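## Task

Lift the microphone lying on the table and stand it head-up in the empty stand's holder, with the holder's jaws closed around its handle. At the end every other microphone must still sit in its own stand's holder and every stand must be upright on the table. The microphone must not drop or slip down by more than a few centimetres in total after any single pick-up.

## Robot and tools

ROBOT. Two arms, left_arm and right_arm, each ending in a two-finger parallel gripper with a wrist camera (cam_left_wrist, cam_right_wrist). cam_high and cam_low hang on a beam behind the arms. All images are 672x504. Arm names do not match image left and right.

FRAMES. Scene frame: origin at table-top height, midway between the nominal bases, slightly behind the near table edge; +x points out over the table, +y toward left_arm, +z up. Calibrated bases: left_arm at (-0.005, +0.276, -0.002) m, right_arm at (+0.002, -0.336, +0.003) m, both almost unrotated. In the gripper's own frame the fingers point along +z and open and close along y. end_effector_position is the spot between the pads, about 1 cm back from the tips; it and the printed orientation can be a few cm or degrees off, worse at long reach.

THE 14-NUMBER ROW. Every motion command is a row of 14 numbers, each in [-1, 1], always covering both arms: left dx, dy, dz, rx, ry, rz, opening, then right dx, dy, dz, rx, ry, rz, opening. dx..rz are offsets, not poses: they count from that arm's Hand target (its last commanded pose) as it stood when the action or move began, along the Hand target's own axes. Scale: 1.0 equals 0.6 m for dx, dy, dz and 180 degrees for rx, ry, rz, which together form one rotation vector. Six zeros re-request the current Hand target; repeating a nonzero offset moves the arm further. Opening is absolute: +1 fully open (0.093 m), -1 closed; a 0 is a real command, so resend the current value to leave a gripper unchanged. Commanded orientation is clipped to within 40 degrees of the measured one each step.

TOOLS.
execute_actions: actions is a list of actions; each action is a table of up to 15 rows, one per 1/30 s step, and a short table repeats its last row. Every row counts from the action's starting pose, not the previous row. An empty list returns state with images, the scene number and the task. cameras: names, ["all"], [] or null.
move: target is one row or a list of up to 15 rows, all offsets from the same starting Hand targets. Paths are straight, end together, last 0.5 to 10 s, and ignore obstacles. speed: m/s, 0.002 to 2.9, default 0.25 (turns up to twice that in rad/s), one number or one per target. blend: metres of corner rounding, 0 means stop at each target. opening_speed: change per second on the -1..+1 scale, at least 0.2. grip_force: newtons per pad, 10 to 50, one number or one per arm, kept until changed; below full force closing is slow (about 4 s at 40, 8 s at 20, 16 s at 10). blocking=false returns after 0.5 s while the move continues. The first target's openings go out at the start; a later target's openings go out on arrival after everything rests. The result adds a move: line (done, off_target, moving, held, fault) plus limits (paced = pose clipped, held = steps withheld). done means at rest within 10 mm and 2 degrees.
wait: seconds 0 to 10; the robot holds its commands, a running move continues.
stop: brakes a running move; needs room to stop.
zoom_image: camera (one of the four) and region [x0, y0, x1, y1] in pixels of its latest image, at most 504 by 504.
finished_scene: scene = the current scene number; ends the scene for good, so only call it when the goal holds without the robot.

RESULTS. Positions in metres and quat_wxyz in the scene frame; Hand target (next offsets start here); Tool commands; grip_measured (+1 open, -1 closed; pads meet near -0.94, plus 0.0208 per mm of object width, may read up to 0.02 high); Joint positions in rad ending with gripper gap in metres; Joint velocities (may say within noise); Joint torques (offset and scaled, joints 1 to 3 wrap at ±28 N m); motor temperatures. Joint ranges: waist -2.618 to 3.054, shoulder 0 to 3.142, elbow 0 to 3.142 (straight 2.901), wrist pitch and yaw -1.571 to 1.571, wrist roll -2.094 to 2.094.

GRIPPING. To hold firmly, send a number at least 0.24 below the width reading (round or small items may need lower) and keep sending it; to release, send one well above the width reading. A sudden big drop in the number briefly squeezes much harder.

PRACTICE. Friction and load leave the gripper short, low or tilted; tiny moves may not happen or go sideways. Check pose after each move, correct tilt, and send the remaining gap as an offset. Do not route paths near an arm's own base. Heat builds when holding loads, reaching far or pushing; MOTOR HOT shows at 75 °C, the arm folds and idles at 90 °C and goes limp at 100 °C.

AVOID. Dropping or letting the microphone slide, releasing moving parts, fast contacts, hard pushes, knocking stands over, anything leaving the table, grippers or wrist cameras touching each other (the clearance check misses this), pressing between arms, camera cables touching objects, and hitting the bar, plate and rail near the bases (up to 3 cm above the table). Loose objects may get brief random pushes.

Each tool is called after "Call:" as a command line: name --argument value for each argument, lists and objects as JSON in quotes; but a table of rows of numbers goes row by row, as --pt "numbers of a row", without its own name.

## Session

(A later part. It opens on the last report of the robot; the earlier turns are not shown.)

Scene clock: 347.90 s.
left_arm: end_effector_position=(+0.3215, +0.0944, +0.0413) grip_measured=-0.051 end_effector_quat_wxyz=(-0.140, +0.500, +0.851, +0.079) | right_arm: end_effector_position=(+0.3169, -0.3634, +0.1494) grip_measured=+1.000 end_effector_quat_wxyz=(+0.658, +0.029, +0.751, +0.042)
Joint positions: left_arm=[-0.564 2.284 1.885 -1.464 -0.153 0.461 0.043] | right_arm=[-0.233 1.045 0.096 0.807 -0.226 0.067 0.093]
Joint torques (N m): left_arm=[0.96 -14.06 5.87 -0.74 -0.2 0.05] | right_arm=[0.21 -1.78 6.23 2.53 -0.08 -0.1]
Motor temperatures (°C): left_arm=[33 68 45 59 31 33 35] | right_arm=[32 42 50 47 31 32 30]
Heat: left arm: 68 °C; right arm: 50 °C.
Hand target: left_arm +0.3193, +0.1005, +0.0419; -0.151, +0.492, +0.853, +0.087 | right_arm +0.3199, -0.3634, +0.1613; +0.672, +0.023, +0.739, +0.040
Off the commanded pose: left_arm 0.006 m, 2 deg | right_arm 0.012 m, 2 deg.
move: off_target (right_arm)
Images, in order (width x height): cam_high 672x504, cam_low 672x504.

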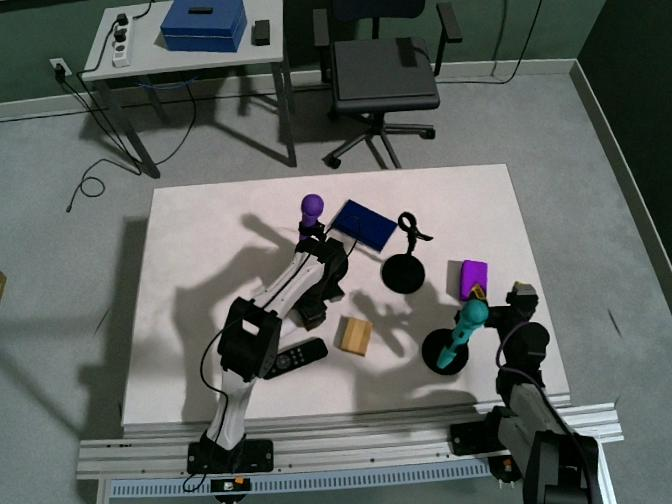

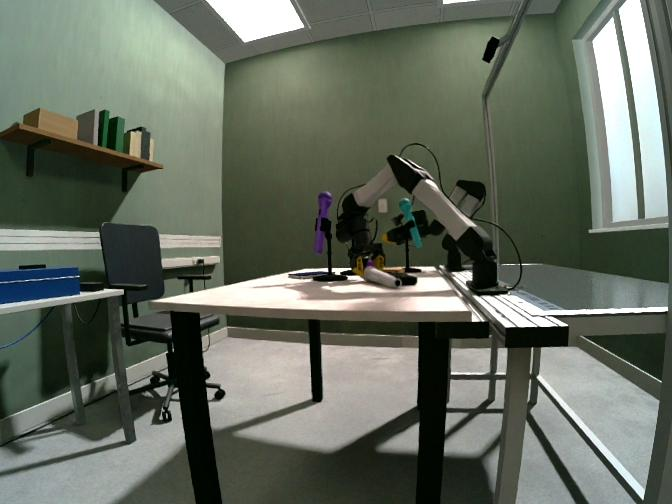

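Call:
move --pt "0 0 0 0 0 0 1 0 0 0 0 0 0 1" --pt "0.0855 0 -0.235 0 0 0 1 -0.441 0.042 -0.092 0 0 0 1" --pt "0.548 -0.054 -0.12 0 0 0 1 -0.291 0.434 -0.053 0.23 0.504 0.309 1" --pt "0.548 -0.054 -0.12 0 0 0 1 0.118 0.747 0.026 0.23 0.504 0.309 1" --speed '[0.15,0.3,0.45,0.25]' --blend '[0,0.02,0.02,0]' --opening_speed 1.2 --cameras '["all"]'

Scene clock: 386.17 s.
left_arm: end_effector_position=(+0.1516, +0.3285, +0.2229) grip_measured=+1.000 end_effector_quat_wxyz=(+0.028, +0.515, +0.840, +0.168) | right_arm: end_effector_position=(+0.3191, +0.0902, +0.1220) grip_measured=+1.000 end_effector_quat_wxyz=(-0.140, +0.490, +0.850, +0.136)
Joint positions: left_arm=[0.071 1 1.256 -1.576 -0.25 1.19 0.093] | right_arm=[0.798 2.637 2.815 -1.543 -0.335 1.91 0.093]
Joint torques (N m): left_arm=[1.09 -1.54 5.71 0.78 -0.1 0.23] | right_arm=[-0.02 -12.93 6.91 0.47 -0.26 0.05]
Motor temperatures (°C): left_arm=[33 67 43 50 31 33 34] | right_arm=[32 42 50 45 31 32 30]
Heat: left arm: 67 °C; right arm: 50 °C.
Hand target: left_arm +0.1491, +0.3302, +0.2223; -0.151, +0.492, +0.853, +0.087 | right_arm +0.3200, +0.0896, +0.1297; -0.151, +0.493, +0.852, +0.087
Off the commanded pose: left_arm 0.003 m, 23 deg | right_arm 0.008 m, 6 deg.
joint sent to its limit (left arm) — joint 4 (wrist pitch), lower limit. The joint targets are off in orientation, not in position.
joint sent to its limit (right arm) — joint 4 (wrist pitch), lower limit. The joint targets are off in orientation, not in position.
move: off_target (left_arm, right_arm)

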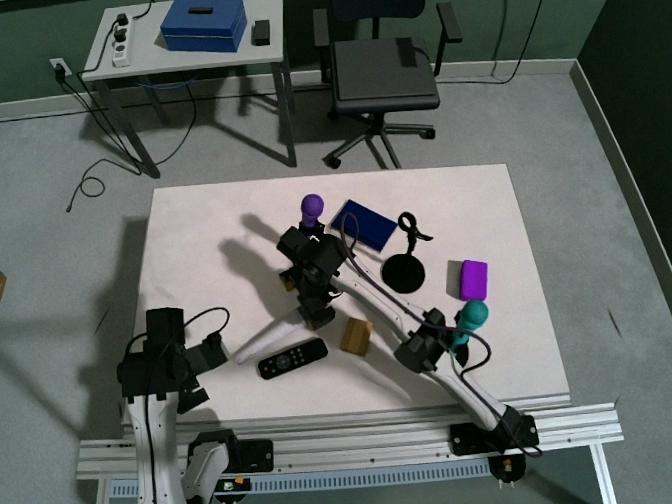

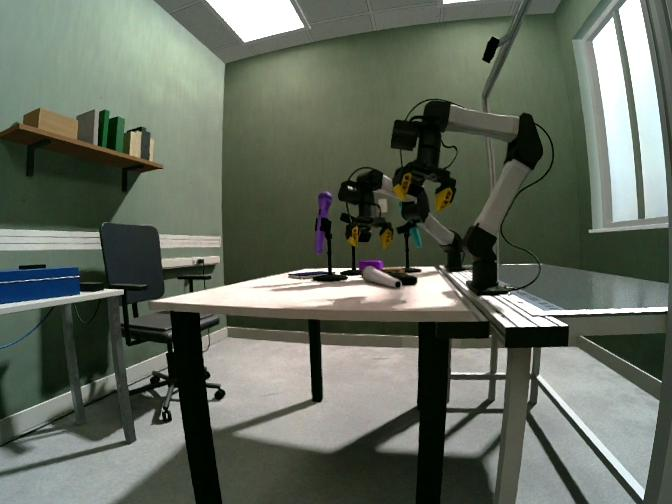

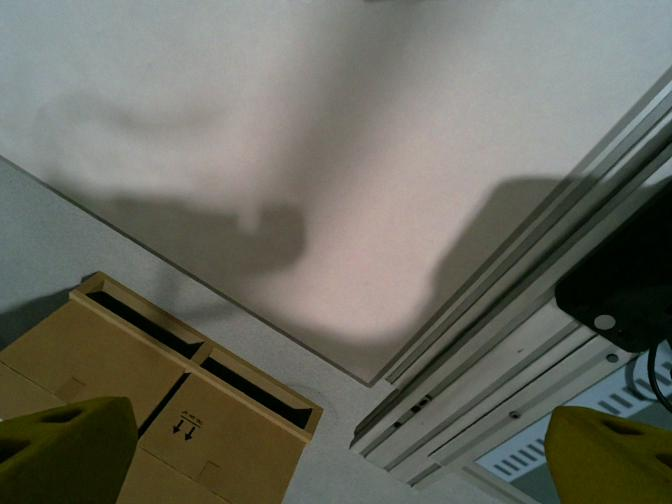

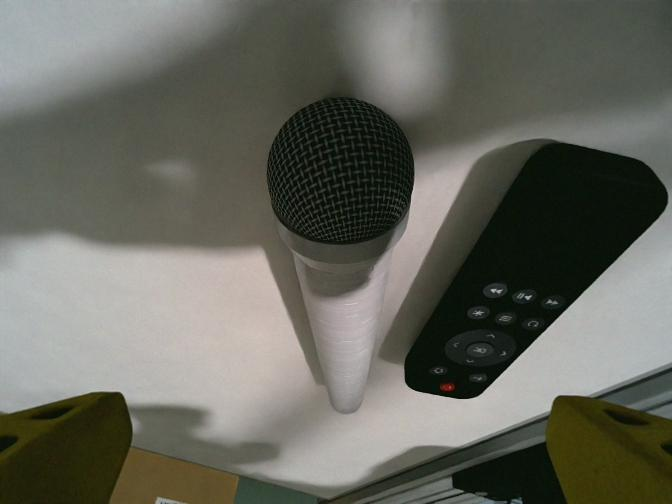

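Call:
move --pt "0 0 0 0 0 0 1 -0.043 0.005 0.132 0 0 0 1" --pt "0 0 0 0 0 0 1 -0.043 0.005 0.132 0 0 0 -0.6" --speed 0.12 --opening_speed 1 --cameras '["cam_right_wrist","cam_high"]'

Scene clock: 403.80 s.
left_arm: end_effector_position=(+0.1516, +0.3285, +0.2229) grip_measured=+1.000 end_effector_quat_wxyz=(+0.028, +0.515, +0.840, +0.168) | right_arm: end_effector_position=(+0.3155, +0.0858, +0.0446) grip_measured=-0.049 end_effector_quat_wxyz=(-0.154, +0.497, +0.851, +0.068)
Joint positions: left_arm=[0.071 1 1.256 -1.576 -0.25 1.19 0.093] | right_arm=[0.798 2.721 2.678 -1.465 -0.335 1.896 0.043]
Joint torques (N m): left_arm=[1.06 -1.62 5.6 0.73 -0.2 0.2] | right_arm=[0.46 -12.6 6.46 0.69 -0.17 -0.13]
Motor temperatures (°C): left_arm=[33 56 43 48 31 33 34] | right_arm=[32 51 49 41 31 32 30]
Heat: left arm: 56 °C; right arm: 51 °C.
Hand target: left_arm +0.1491, +0.3302, +0.2223; -0.151, +0.492, +0.853, +0.087 | right_arm +0.3211, +0.0935, +0.0464; -0.151, +0.493, +0.852, +0.087
Off the commanded pose: left_arm 0.003 m, 23 deg | right_arm 0.010 m, 2 deg.
joint sent to its limit (left arm) — joint 4 (wrist pitch), lower limit. The joint targets are off in orientation, not in position.
move: off_target (left_arm)
Images, in order (width x height): cam_high 672x504, cam_right_wrist 672x504.

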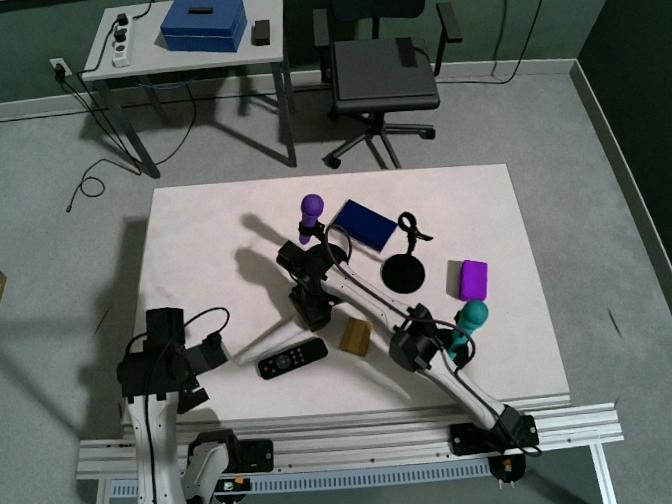

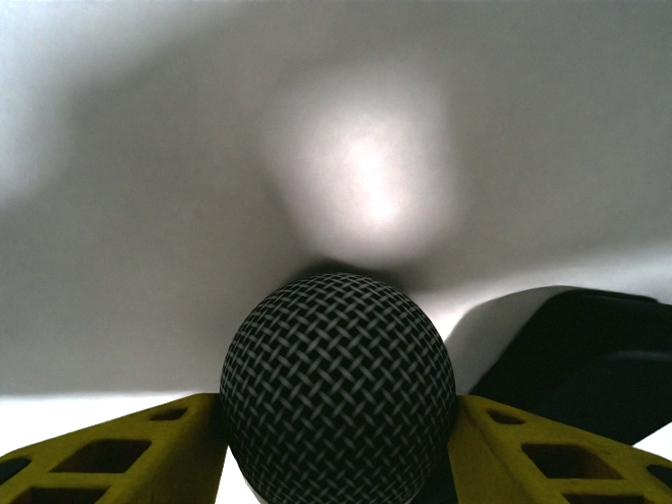

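Call:
move --pt "0 0 0 0 0 0 1 0.114 0 -0.313 0 0 0 -0.6" --pt "0 0 0 0 0 0 1 -0.317 -0.452 -0.92 -0.285 -0.483 -0.415 -0.6" --speed '[0.2,0.3]' --blend '[0.03,0]' --cameras '["all"]'

Call:
zoom_image --camera "cam_low" --region '[310, 130, 420, 280]'

Call:
zoom_image --camera "cam_right_wrist" --region '[40, 150, 340, 450]'

Scene clock: 433.23 s.
left_arm: end_effector_position=(+0.1516, +0.3285, +0.2229) grip_measured=+1.000 end_effector_quat_wxyz=(+0.028, +0.515, +0.840, +0.168) | right_arm: end_effector_position=(+0.2679, -0.3670, +0.4739) grip_measured=-0.104 end_effector_quat_wxyz=(+0.643, -0.072, +0.749, +0.141)
Joint positions: left_arm=[0.071 1 1.256 -1.576 -0.25 1.19 0.093] | right_arm=[-0.658 1.015 1.526 -0.748 -0.927 -0.072 0.04]
Joint torques (N m): left_arm=[1.16 -1.36 5.81 0.69 -0.2 0.2] | right_arm=[0.75 -0.55 4.97 3.41 -0.5 -0.05]
Motor temperatures (°C): left_arm=[33 48 42 46 31 33 33] | right_arm=[32 57 50 40 32 32 31]
Heat: left arm: 48 °C; right arm: 57 °C.
Hand target: left_arm +0.1491, +0.3302, +0.2223; -0.151, +0.492, +0.853, +0.087 | right_arm +0.2700, -0.3605, +0.5000; +0.681, -0.117, +0.712, +0.126
Off the commanded pose: left_arm 0.003 m, 23 deg | right_arm 0.027 m, 8 deg.
elbow stopped short (right arm): the move would have taken joint 3 (elbow) straighter than the controller allows.
joint sent to its limit (left arm) — joint 4 (wrist pitch), lower limit. The joint targets are off in orientation, not in position.
move: off_target (left_arm, right_arm)

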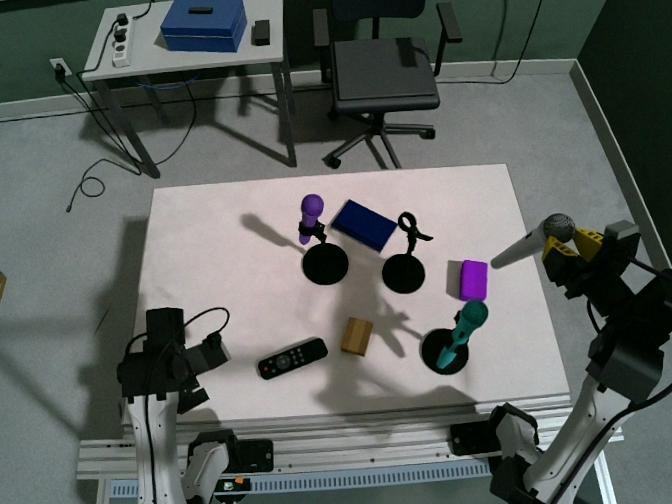

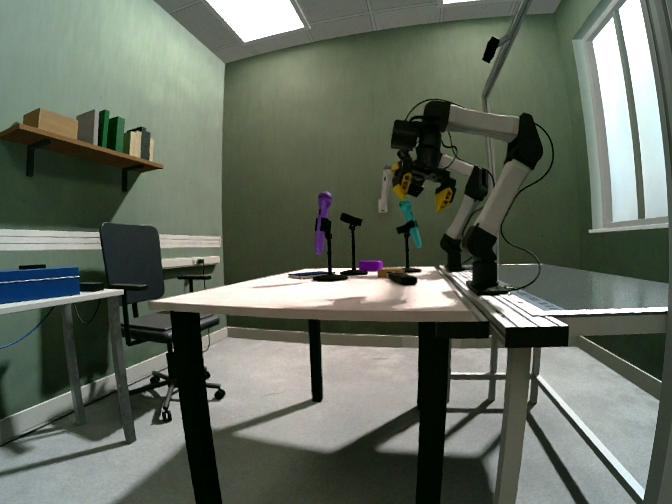

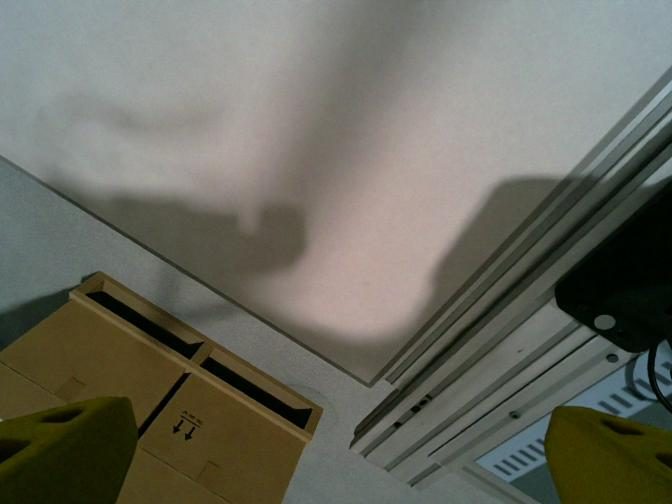

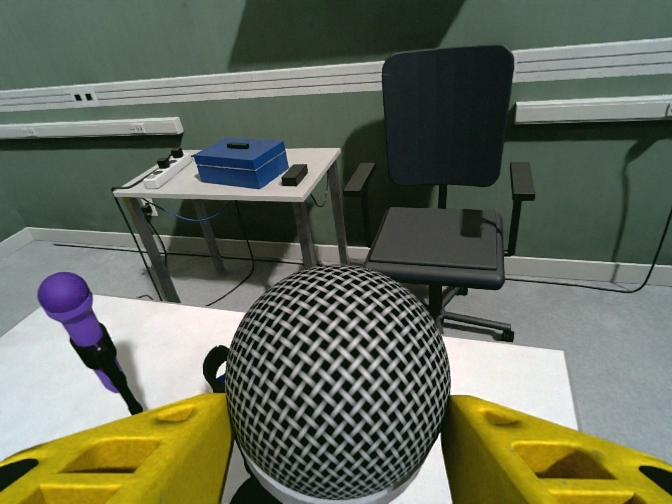

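Scaled by 3.360.

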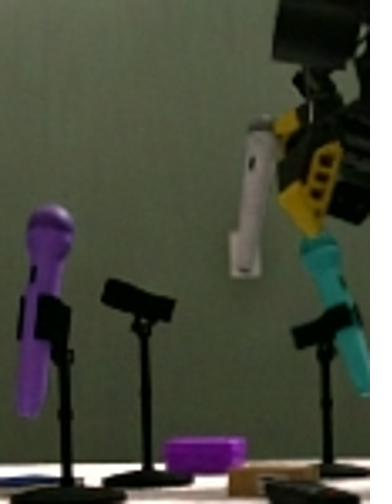

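Scaled by 1.680.

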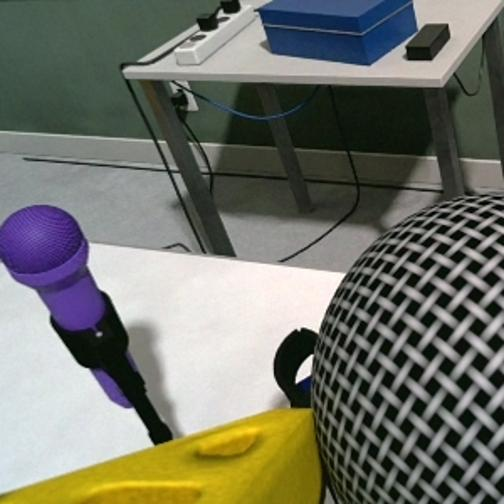

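Call:
move --target '[0,0,0,0,0,0,1,-0.008,0.193,0.286,0.0005,-0.025,-0.024,-0.6]' --speed 0.15 --cameras '["all"]'

Call:
zoom_image --camera "cam_low" --region '[310, 130, 420, 280]'

Call:
zoom_image --camera "cam_high" --region '[340, 140, 480, 290]'

Scene clock: 458.17 s.
left_arm: end_effector_position=(+0.1516, +0.3285, +0.2229) grip_measured=+1.000 end_effector_quat_wxyz=(+0.028, +0.515, +0.840, +0.168) | right_arm: end_effector_position=(+0.3846, -0.1948, +0.4348) grip_measured=-0.107 end_effector_quat_wxyz=(+0.631, -0.152, +0.753, +0.104)
Joint positions: left_arm=[0.071 1 1.256 -1.576 -0.25 1.19 0.093] | right_arm=[0.321 1.284 1.484 -0.391 -0.012 -0.038 0.04]
Joint torques (N m): left_arm=[0.9 -1.66 5.67 0.72 -0.2 0.21] | right_arm=[0.77 -4.23 9.25 4.21 0.11 -0.15]
Motor temperatures (°C): left_arm=[32 46 42 44 31 33 32] | right_arm=[32 49 49 46 32 32 32]
Heat: left arm: 46 °C; right arm: 49 °C.
Hand target: left_arm +0.1491, +0.3302, +0.2223; -0.151, +0.492, +0.853, +0.087 | right_arm +0.3923, -0.1935, +0.5000; +0.713, -0.138, +0.680, +0.104
Off the commanded pose: left_arm 0.003 m, 23 deg | right_arm 0.066 m, 13 deg.
joint sent to its limit (left arm) — joint 4 (wrist pitch), lower limit. The joint targets are off in orientation, not in position.
move: off_target (left_arm, right_arm)

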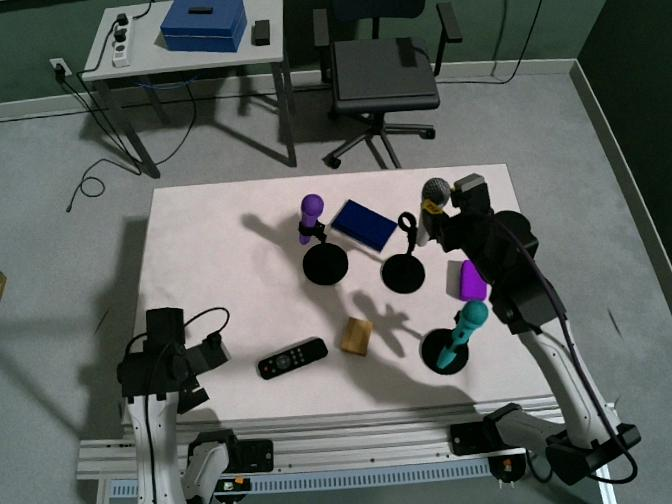

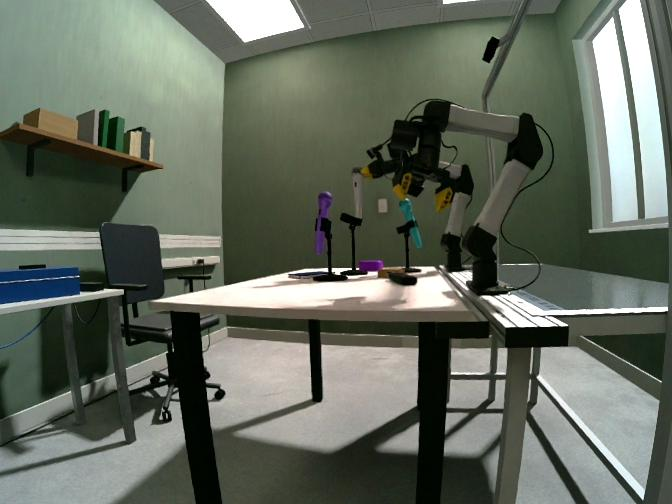

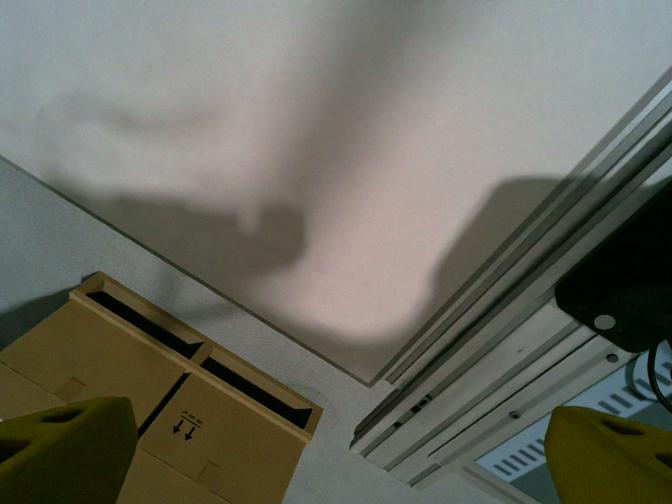

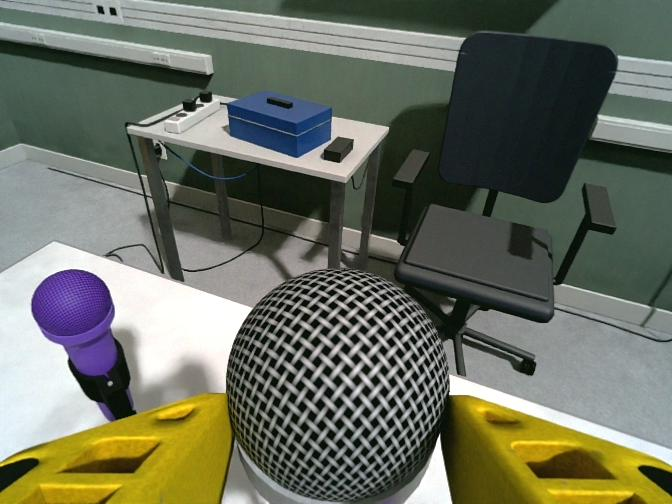

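Scaled by 3.360.

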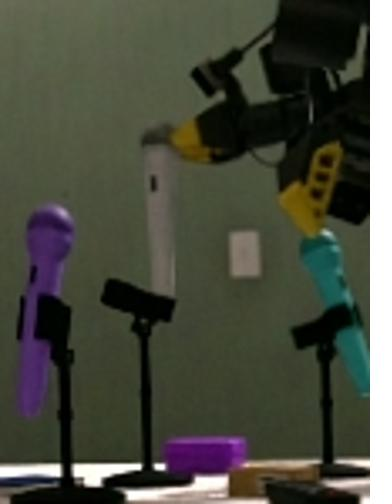

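Scaled by 3.360.

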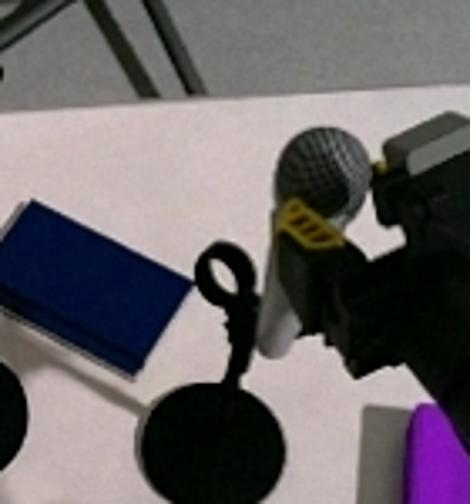

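Call:
move --pt "0 0 0 0 0 0 1 -0.098 -0.037 -0.008 0 0 0 -0.6" --pt "0 0 0 0 0 0 1 -0.075 -0.009 -0.002 0.0035 -0.109 0.017 -0.6" --speed 0.15 --blend '[0.01,0]' --cameras '["cam_high","cam_low"]'

Call:
zoom_image --camera "cam_low" --region '[310, 130, 420, 280]'

Call:
zoom_image --camera "cam_high" --region '[340, 140, 480, 290]'

Scene clock: 490.33 s.
left_arm: end_effector_position=(+0.1516, +0.3285, +0.2229) grip_measured=+1.000 end_effector_quat_wxyz=(+0.028, +0.515, +0.840, +0.168) | right_arm: end_effector_position=(+0.4029, -0.1942, +0.4870) grip_measured=-0.108 end_effector_quat_wxyz=(+0.754, -0.117, +0.634, +0.127)
Joint positions: left_arm=[0.071 1 1.256 -1.576 -0.25 1.19 0.093] | right_arm=[0.307 1.297 1.354 0.104 -0.013 -0.014 0.04]
Joint torques (N m): left_arm=[1.05 -1.43 5.86 0.69 -0.15 0.25] | right_arm=[0.91 -5.39 7.68 4.08 0.09 0.02]
Motor temperatures (°C): left_arm=[32 45 42 43 31 33 32] | right_arm=[32 46 52 53 32 32 32]
Heat: left arm: 45 °C; right arm: 53 °C.
Hand target: left_arm +0.1491, +0.3302, +0.2223; -0.151, +0.492, +0.853, +0.087 | right_arm +0.3906, -0.1971, +0.5451; +0.816, -0.097, +0.552, +0.141
Off the commanded pose: left_arm 0.003 m, 23 deg | right_arm 0.060 m, 12 deg.
joint sent to its limit (left arm) — joint 4 (wrist pitch), lower limit. The joint targets are off in orientation, not in position.
move: off_target (left_arm, right_arm)
Images, in order (width x height): cam_high 672x504, cam_low 672x504.

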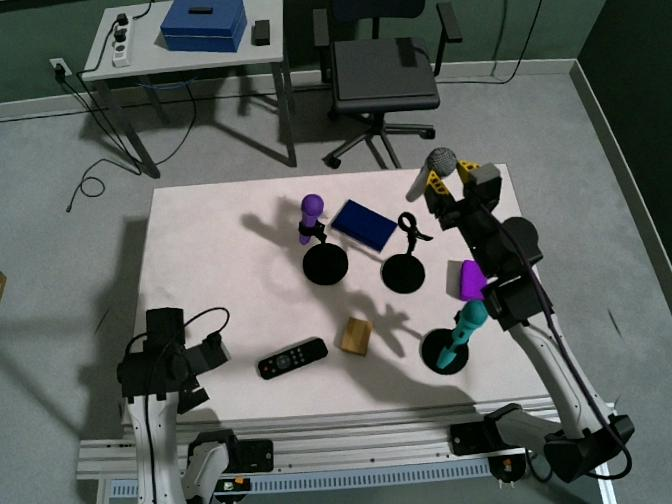

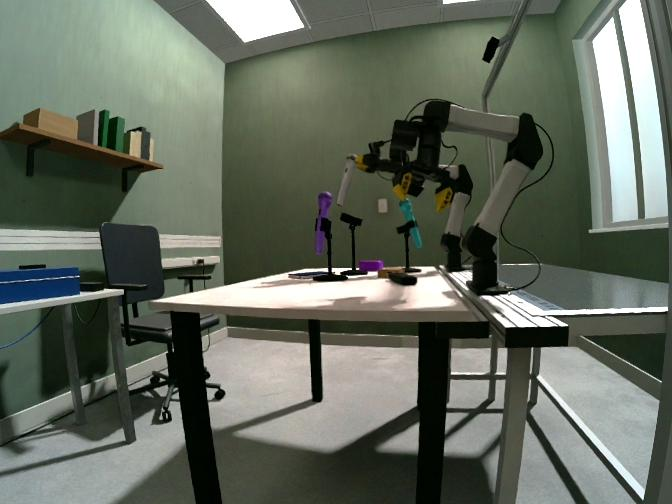

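Scaled by 3.360.

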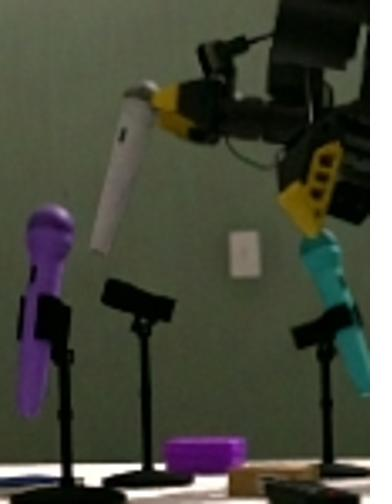

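Scaled by 3.360.

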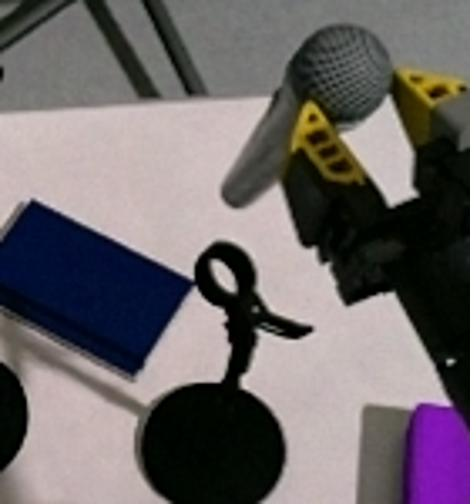

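Call:
move --target '[0,0,0,0,0,0,1,0.032,0.006,-0.047,0,0,0,-0.6]' --speed 0.08 --cameras '["cam_high","cam_low"]'

Call:
zoom_image --camera "cam_low" --region '[310, 130, 420, 280]'

Call:
zoom_image --camera "cam_high" --region '[340, 140, 480, 290]'

Scene clock: 514.13 s.
left_arm: end_effector_position=(+0.1516, +0.3285, +0.2229) grip_measured=+1.000 end_effector_quat_wxyz=(+0.028, +0.515, +0.840, +0.168) | right_arm: end_effector_position=(+0.3891, -0.1955, +0.4566) grip_measured=-0.110 end_effector_quat_wxyz=(+0.751, -0.116, +0.638, +0.127)
Joint positions: left_arm=[0.071 1 1.256 -1.576 -0.25 1.19 0.093] | right_arm=[0.321 1.219 1.187 0.184 0.002 -0.014 0.04]
Joint torques (N m): left_arm=[0.88 -1.76 5.67 0.73 -0.21 0.2] | right_arm=[0.94 -6.64 6.83 4.12 0.07 -0.07]
Motor temperatures (°C): left_arm=[32 44 41 41 31 33 32] | right_arm=[32 46 54 56 32 32 32]
Heat: left arm: 44 °C; right arm: 56 °C.
Hand target: left_arm +0.1491, +0.3302, +0.2223; -0.151, +0.492, +0.853, +0.087 | right_arm +0.3714, -0.2002, +0.5168; +0.816, -0.097, +0.552, +0.141
Off the commanded pose: left_arm 0.003 m, 23 deg | right_arm 0.063 m, 13 deg.
joint sent to its limit (left arm) — joint 4 (wrist pitch), lower limit. The joint targets are off in orientation, not in position.
move: off_target (left_arm, right_arm)
Images, in order (width x height): cam_high 672x504, cam_low 672x504.

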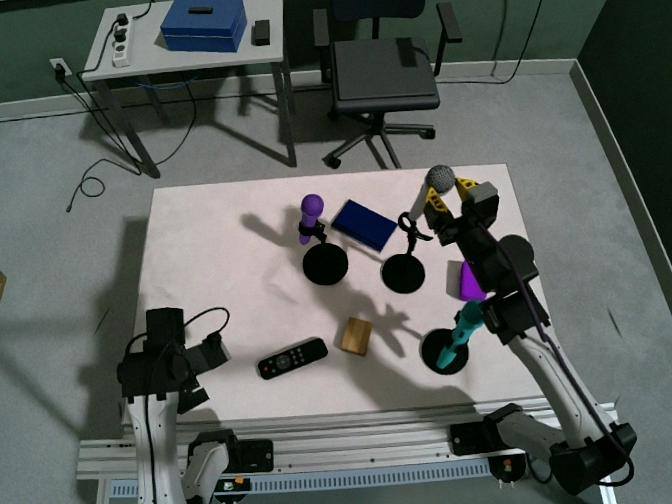

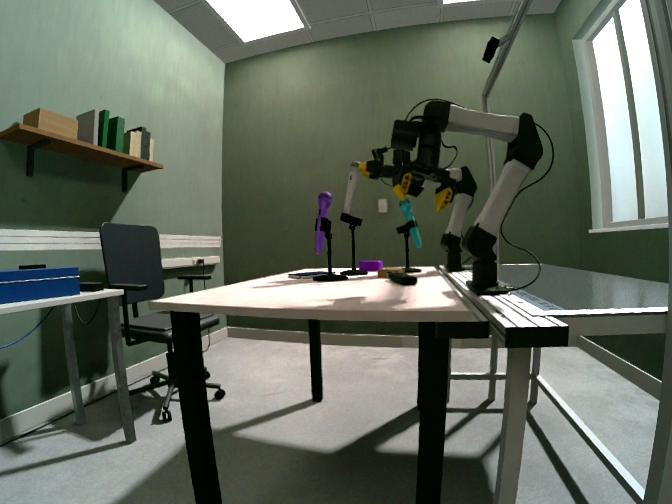

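Scaled by 3.360.

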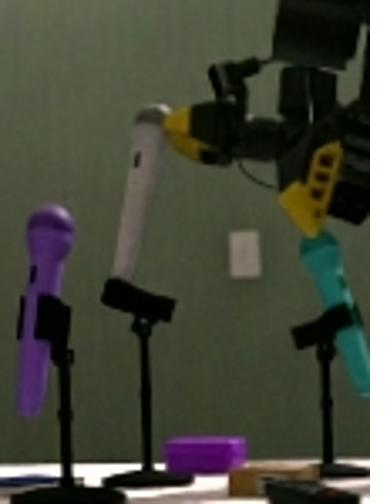

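Scaled by 3.360.

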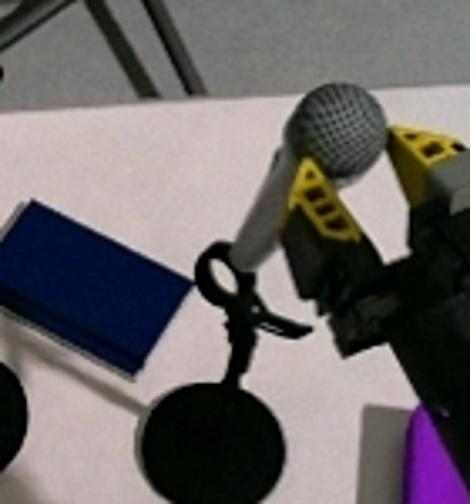

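Call:
move --target '[0,0,0,0,0,0,1,0.051,0.009,0,0,0,0,-0.6]' --speed 0.06 --cameras '["cam_high","cam_low"]'

Call:
zoom_image --camera "cam_low" --region '[310, 130, 420, 280]'

Call:
zoom_image --camera "cam_high" --region '[340, 140, 480, 290]'

Scene clock: 523.37 s.
left_arm: end_effector_position=(+0.1516, +0.3285, +0.2229) grip_measured=+1.000 end_effector_quat_wxyz=(+0.028, +0.515, +0.840, +0.168) | right_arm: end_effector_position=(+0.3874, -0.1907, +0.4498) grip_measured=-0.112 end_effector_quat_wxyz=(+0.769, -0.111, +0.616, +0.131)
Joint positions: left_arm=[0.071 1 1.256 -1.576 -0.25 1.19 0.093] | right_arm=[0.342 1.216 1.102 0.324 0.024 -0.014 0.04]
Joint torques (N m): left_arm=[0.99 -1.61 5.76 0.68 -0.17 0.24] | right_arm=[0.94 -3.62 6.58 3.88 0.09 -0.11]
Motor temperatures (°C): left_arm=[32 44 41 41 31 33 32] | right_arm=[32 45 53 58 32 32 32]
Heat: left arm: 44 °C; right arm: 58 °C.
Hand target: left_arm +0.1491, +0.3302, +0.2223; -0.151, +0.492, +0.853, +0.087 | right_arm +0.3803, -0.1914, +0.4884; +0.816, -0.097, +0.552, +0.141
Off the commanded pose: left_arm 0.003 m, 23 deg | right_arm 0.039 m, 9 deg.
joint sent to its limit (left arm) — joint 4 (wrist pitch), lower limit. The joint targets are off in orientation, not in position.
move: off_target (left_arm, right_arm)
Images, in order (width x height): cam_high 672x504, cam_low 672x504.

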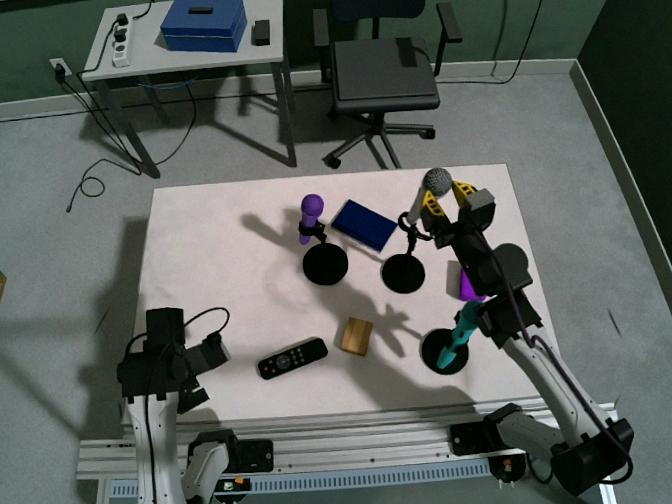

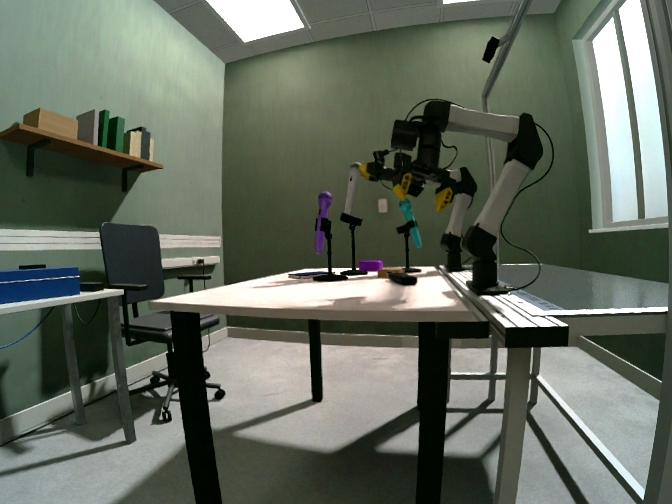

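Scaled by 3.360.

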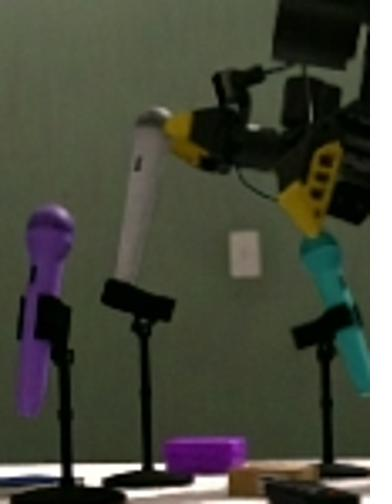

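Scaled by 3.360.

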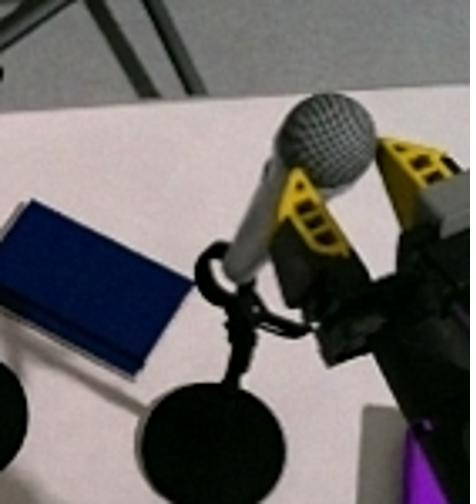

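Call:
move --pt "0 0 0 0 0 0 1 -0.0135 0.0157 0.0114 0 0.015 0 -0.6" --pt "0 0 0 0 0 0 1 0.064 0.010 0.003 0 0.015 0 -0.6" --speed 0.06 --cameras '["cam_high","cam_low"]'

Call:
zoom_image --camera "cam_low" --region '[310, 130, 420, 280]'

Call:
zoom_image --camera "cam_high" --region '[340, 140, 480, 290]'

Scene clock: 540.50 s.
left_arm: end_effector_position=(+0.1516, +0.3285, +0.2229) grip_measured=+1.000 end_effector_quat_wxyz=(+0.028, +0.515, +0.840, +0.168) | right_arm: end_effector_position=(+0.3936, -0.1787, +0.4424) grip_measured=-0.113 end_effector_quat_wxyz=(+0.784, -0.103, +0.596, +0.137)
Joint positions: left_arm=[0.071 1 1.256 -1.576 -0.25 1.19 0.093] | right_arm=[0.378 1.261 1.052 0.473 0.06 -0.015 0.04]
Joint torques (N m): left_arm=[1.02 -1.81 5.81 0.74 -0.17 0.23] | right_arm=[-0.2 -3.17 5.78 2.99 -0.09 -0.07]
Motor temperatures (°C): left_arm=[32 44 41 40 31 33 32] | right_arm=[32 45 53 57 32 32 32]
Heat: left arm: 44 °C; right arm: 57 °C.
Hand target: left_arm +0.1491, +0.3302, +0.2223; -0.151, +0.492, +0.853, +0.087 | right_arm +0.3933, -0.1804, +0.4533; +0.802, -0.100, +0.572, +0.139
Off the commanded pose: left_arm 0.003 m, 23 deg | right_arm 0.011 m, 4 deg.
joint sent to its limit (left arm) — joint 4 (wrist pitch), lower limit. The joint targets are off in orientation, not in position.
move: off_target (left_arm, right_arm)
Images, in order (width x height): cam_high 672x504, cam_low 672x504.

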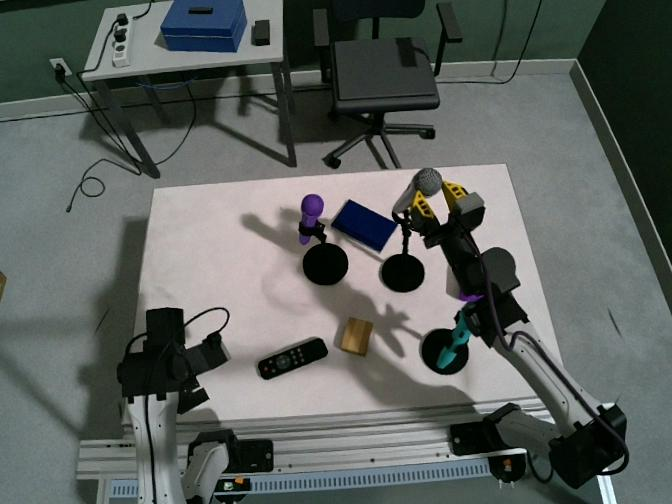

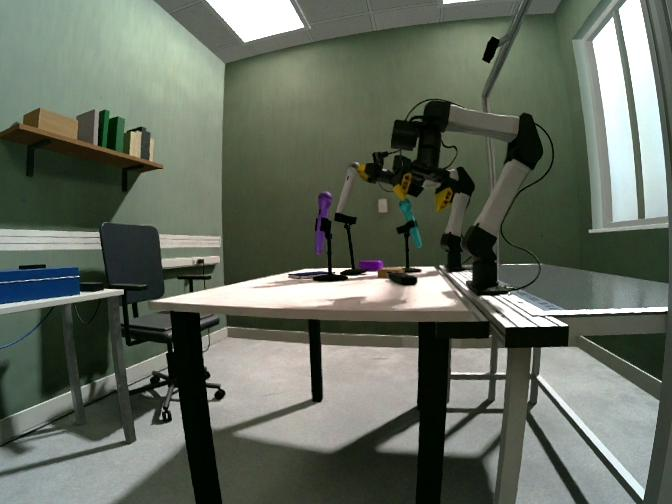

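Scaled by 3.360.

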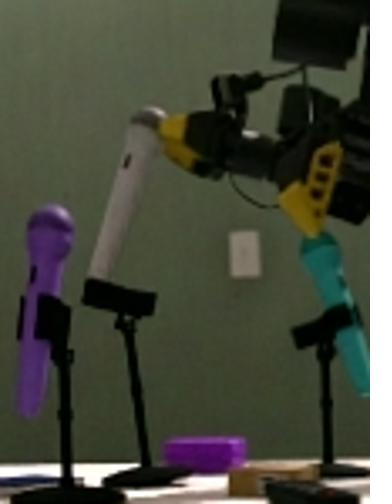

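Scaled by 3.360.

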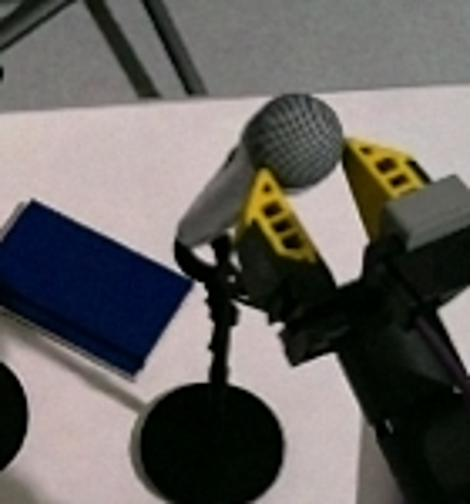

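Call:
move --target '[0,0,0,0,0,0,1,-0.0125,-0.0267,-0.006,0,0.033,0,-0.6]' --speed 0.06 --cameras '["cam_high","cam_low"]'

Call:
zoom_image --camera "cam_low" --region '[310, 130, 420, 280]'

Call:
zoom_image --camera "cam_high" --region '[340, 140, 480, 290]'

Scene clock: 556.70 s.
left_arm: end_effector_position=(+0.1516, +0.3285, +0.2229) grip_measured=+1.000 end_effector_quat_wxyz=(+0.028, +0.515, +0.840, +0.168) | right_arm: end_effector_position=(+0.4017, -0.1915, +0.4340) grip_measured=-0.113 end_effector_quat_wxyz=(+0.757, -0.109, +0.631, +0.132)
Joint positions: left_arm=[0.071 1 1.256 -1.576 -0.25 1.19 0.093] | right_arm=[0.321 1.256 1.1 0.33 0.005 0 0.04]
Joint torques (N m): left_arm=[0.96 -1.61 5.46 0.74 -0.23 0.18] | right_arm=[-0.58 -6.34 9.13 2 -0.23 -0.07]
Motor temperatures (°C): left_arm=[32 43 41 39 31 33 31] | right_arm=[32 44 52 56 32 32 33]
Heat: left arm: 43 °C; right arm: 56 °C.
Hand target: left_arm +0.1491, +0.3302, +0.2223; -0.151, +0.492, +0.853, +0.087 | right_arm +0.3932, -0.1974, +0.4593; +0.772, -0.107, +0.612, +0.134
Off the commanded pose: left_arm 0.003 m, 23 deg | right_arm 0.027 m, 3 deg.
joint sent to its limit (left arm) — joint 4 (wrist pitch), lower limit. The joint targets are off in orientation, not in position.
move: off_target (left_arm, right_arm)
Images, in order (width x height): cam_high 672x504, cam_low 672x504.

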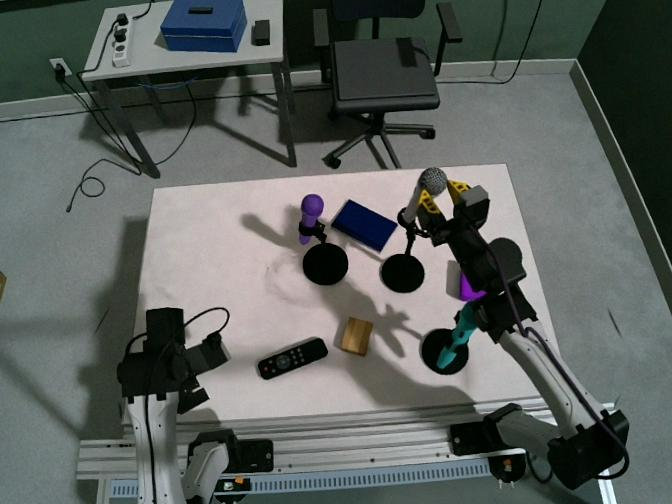

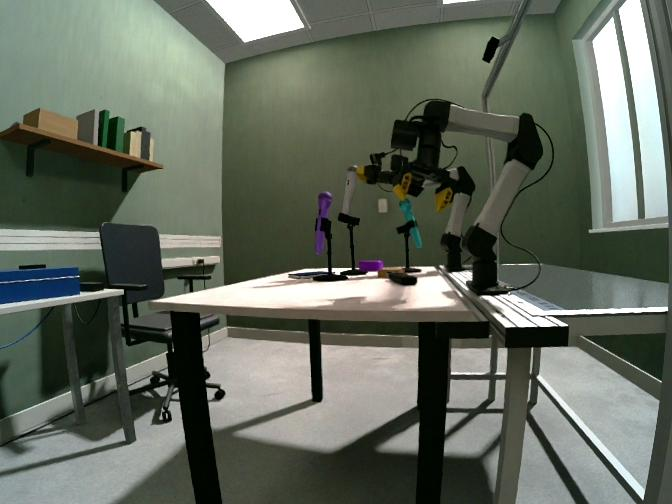

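Scaled by 3.360.

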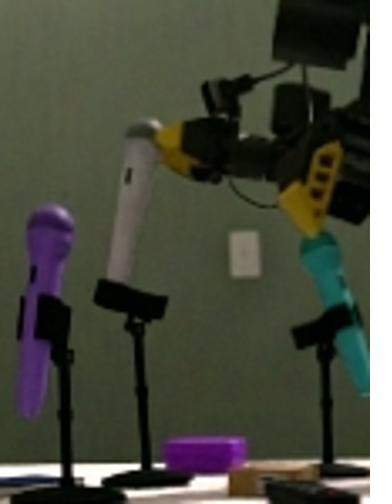

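Scaled by 3.360.

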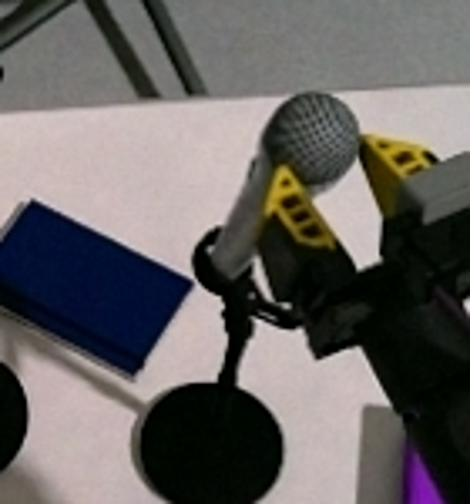

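Call:
move --target '[0,0,0,0,0,0,1,0.049,0.003,-0.01,0,0,0,-0.6]' --speed 0.06 --cameras '["cam_high","cam_low"]'

Call:
zoom_image --camera "cam_low" --region '[310, 130, 420, 280]'

Call:
zoom_image --camera "cam_high" --region '[340, 140, 480, 290]'

Scene clock: 567.83 s.
left_arm: end_effector_position=(+0.1516, +0.3285, +0.2229) grip_measured=+1.000 end_effector_quat_wxyz=(+0.028, +0.515, +0.840, +0.168) | right_arm: end_effector_position=(+0.3987, -0.1923, +0.4135) grip_measured=-0.113 end_effector_quat_wxyz=(+0.750, -0.110, +0.638, +0.133)
Joint positions: left_arm=[0.071 1 1.256 -1.576 -0.25 1.19 0.093] | right_arm=[0.321 1.237 1.024 0.367 0.004 0.003 0.04]
Joint torques (N m): left_arm=[1.07 -1.57 5.74 0.7 -0.19 0.21] | right_arm=[0.05 -5.11 5.55 2.86 -0.15 -0.13]
Heat: left arm: 43 °C; right arm: 53 °C.
Hand target: left_arm +0.1491, +0.3302, +0.2223; -0.151, +0.492, +0.853, +0.087 | right_arm +0.3934, -0.1955, +0.4293; +0.772, -0.107, +0.612, +0.134
Off the commanded pose: left_arm 0.003 m, 23 deg | right_arm 0.017 m, 4 deg.
joint sent to its limit (left arm) — joint 4 (wrist pitch), lower limit. The joint targets are off in orientation, not in position.
move: off_target (left_arm, right_arm)
Images, in order (width x height): cam_high 672x504, cam_low 672x504.

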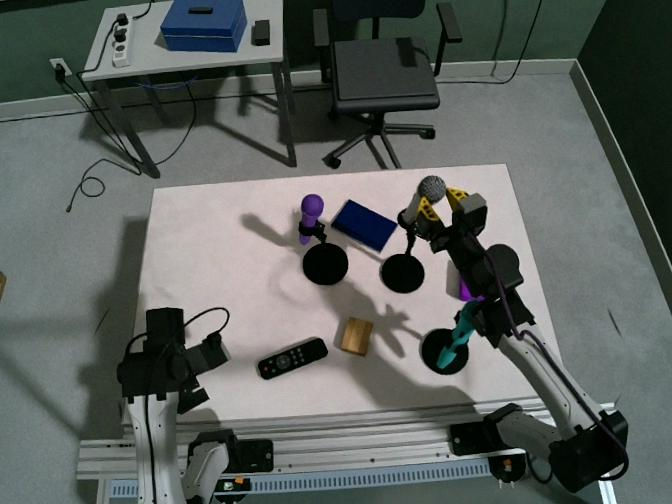

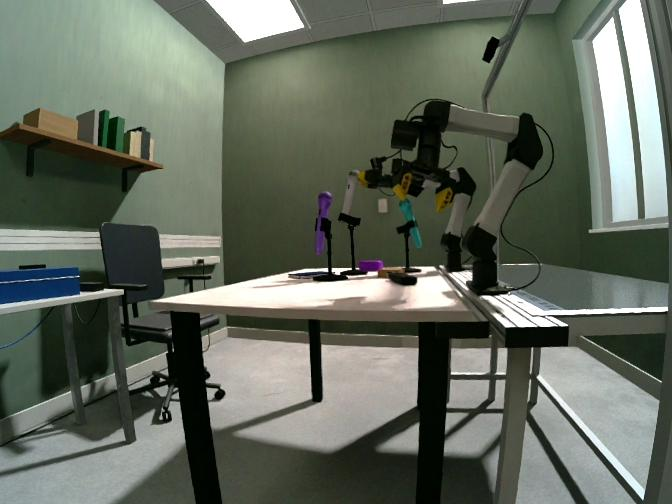

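Scaled by 3.360.

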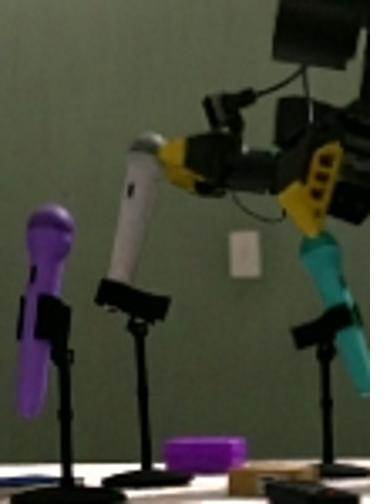

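Scaled by 3.360.

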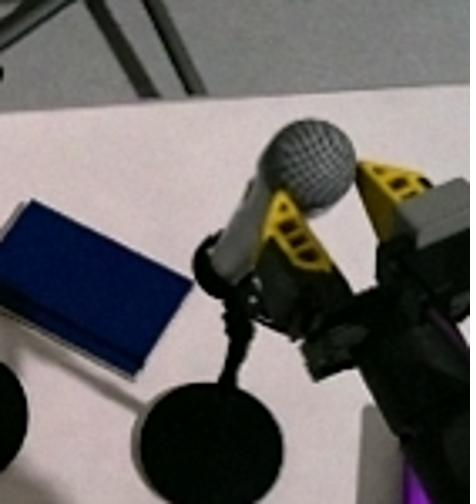

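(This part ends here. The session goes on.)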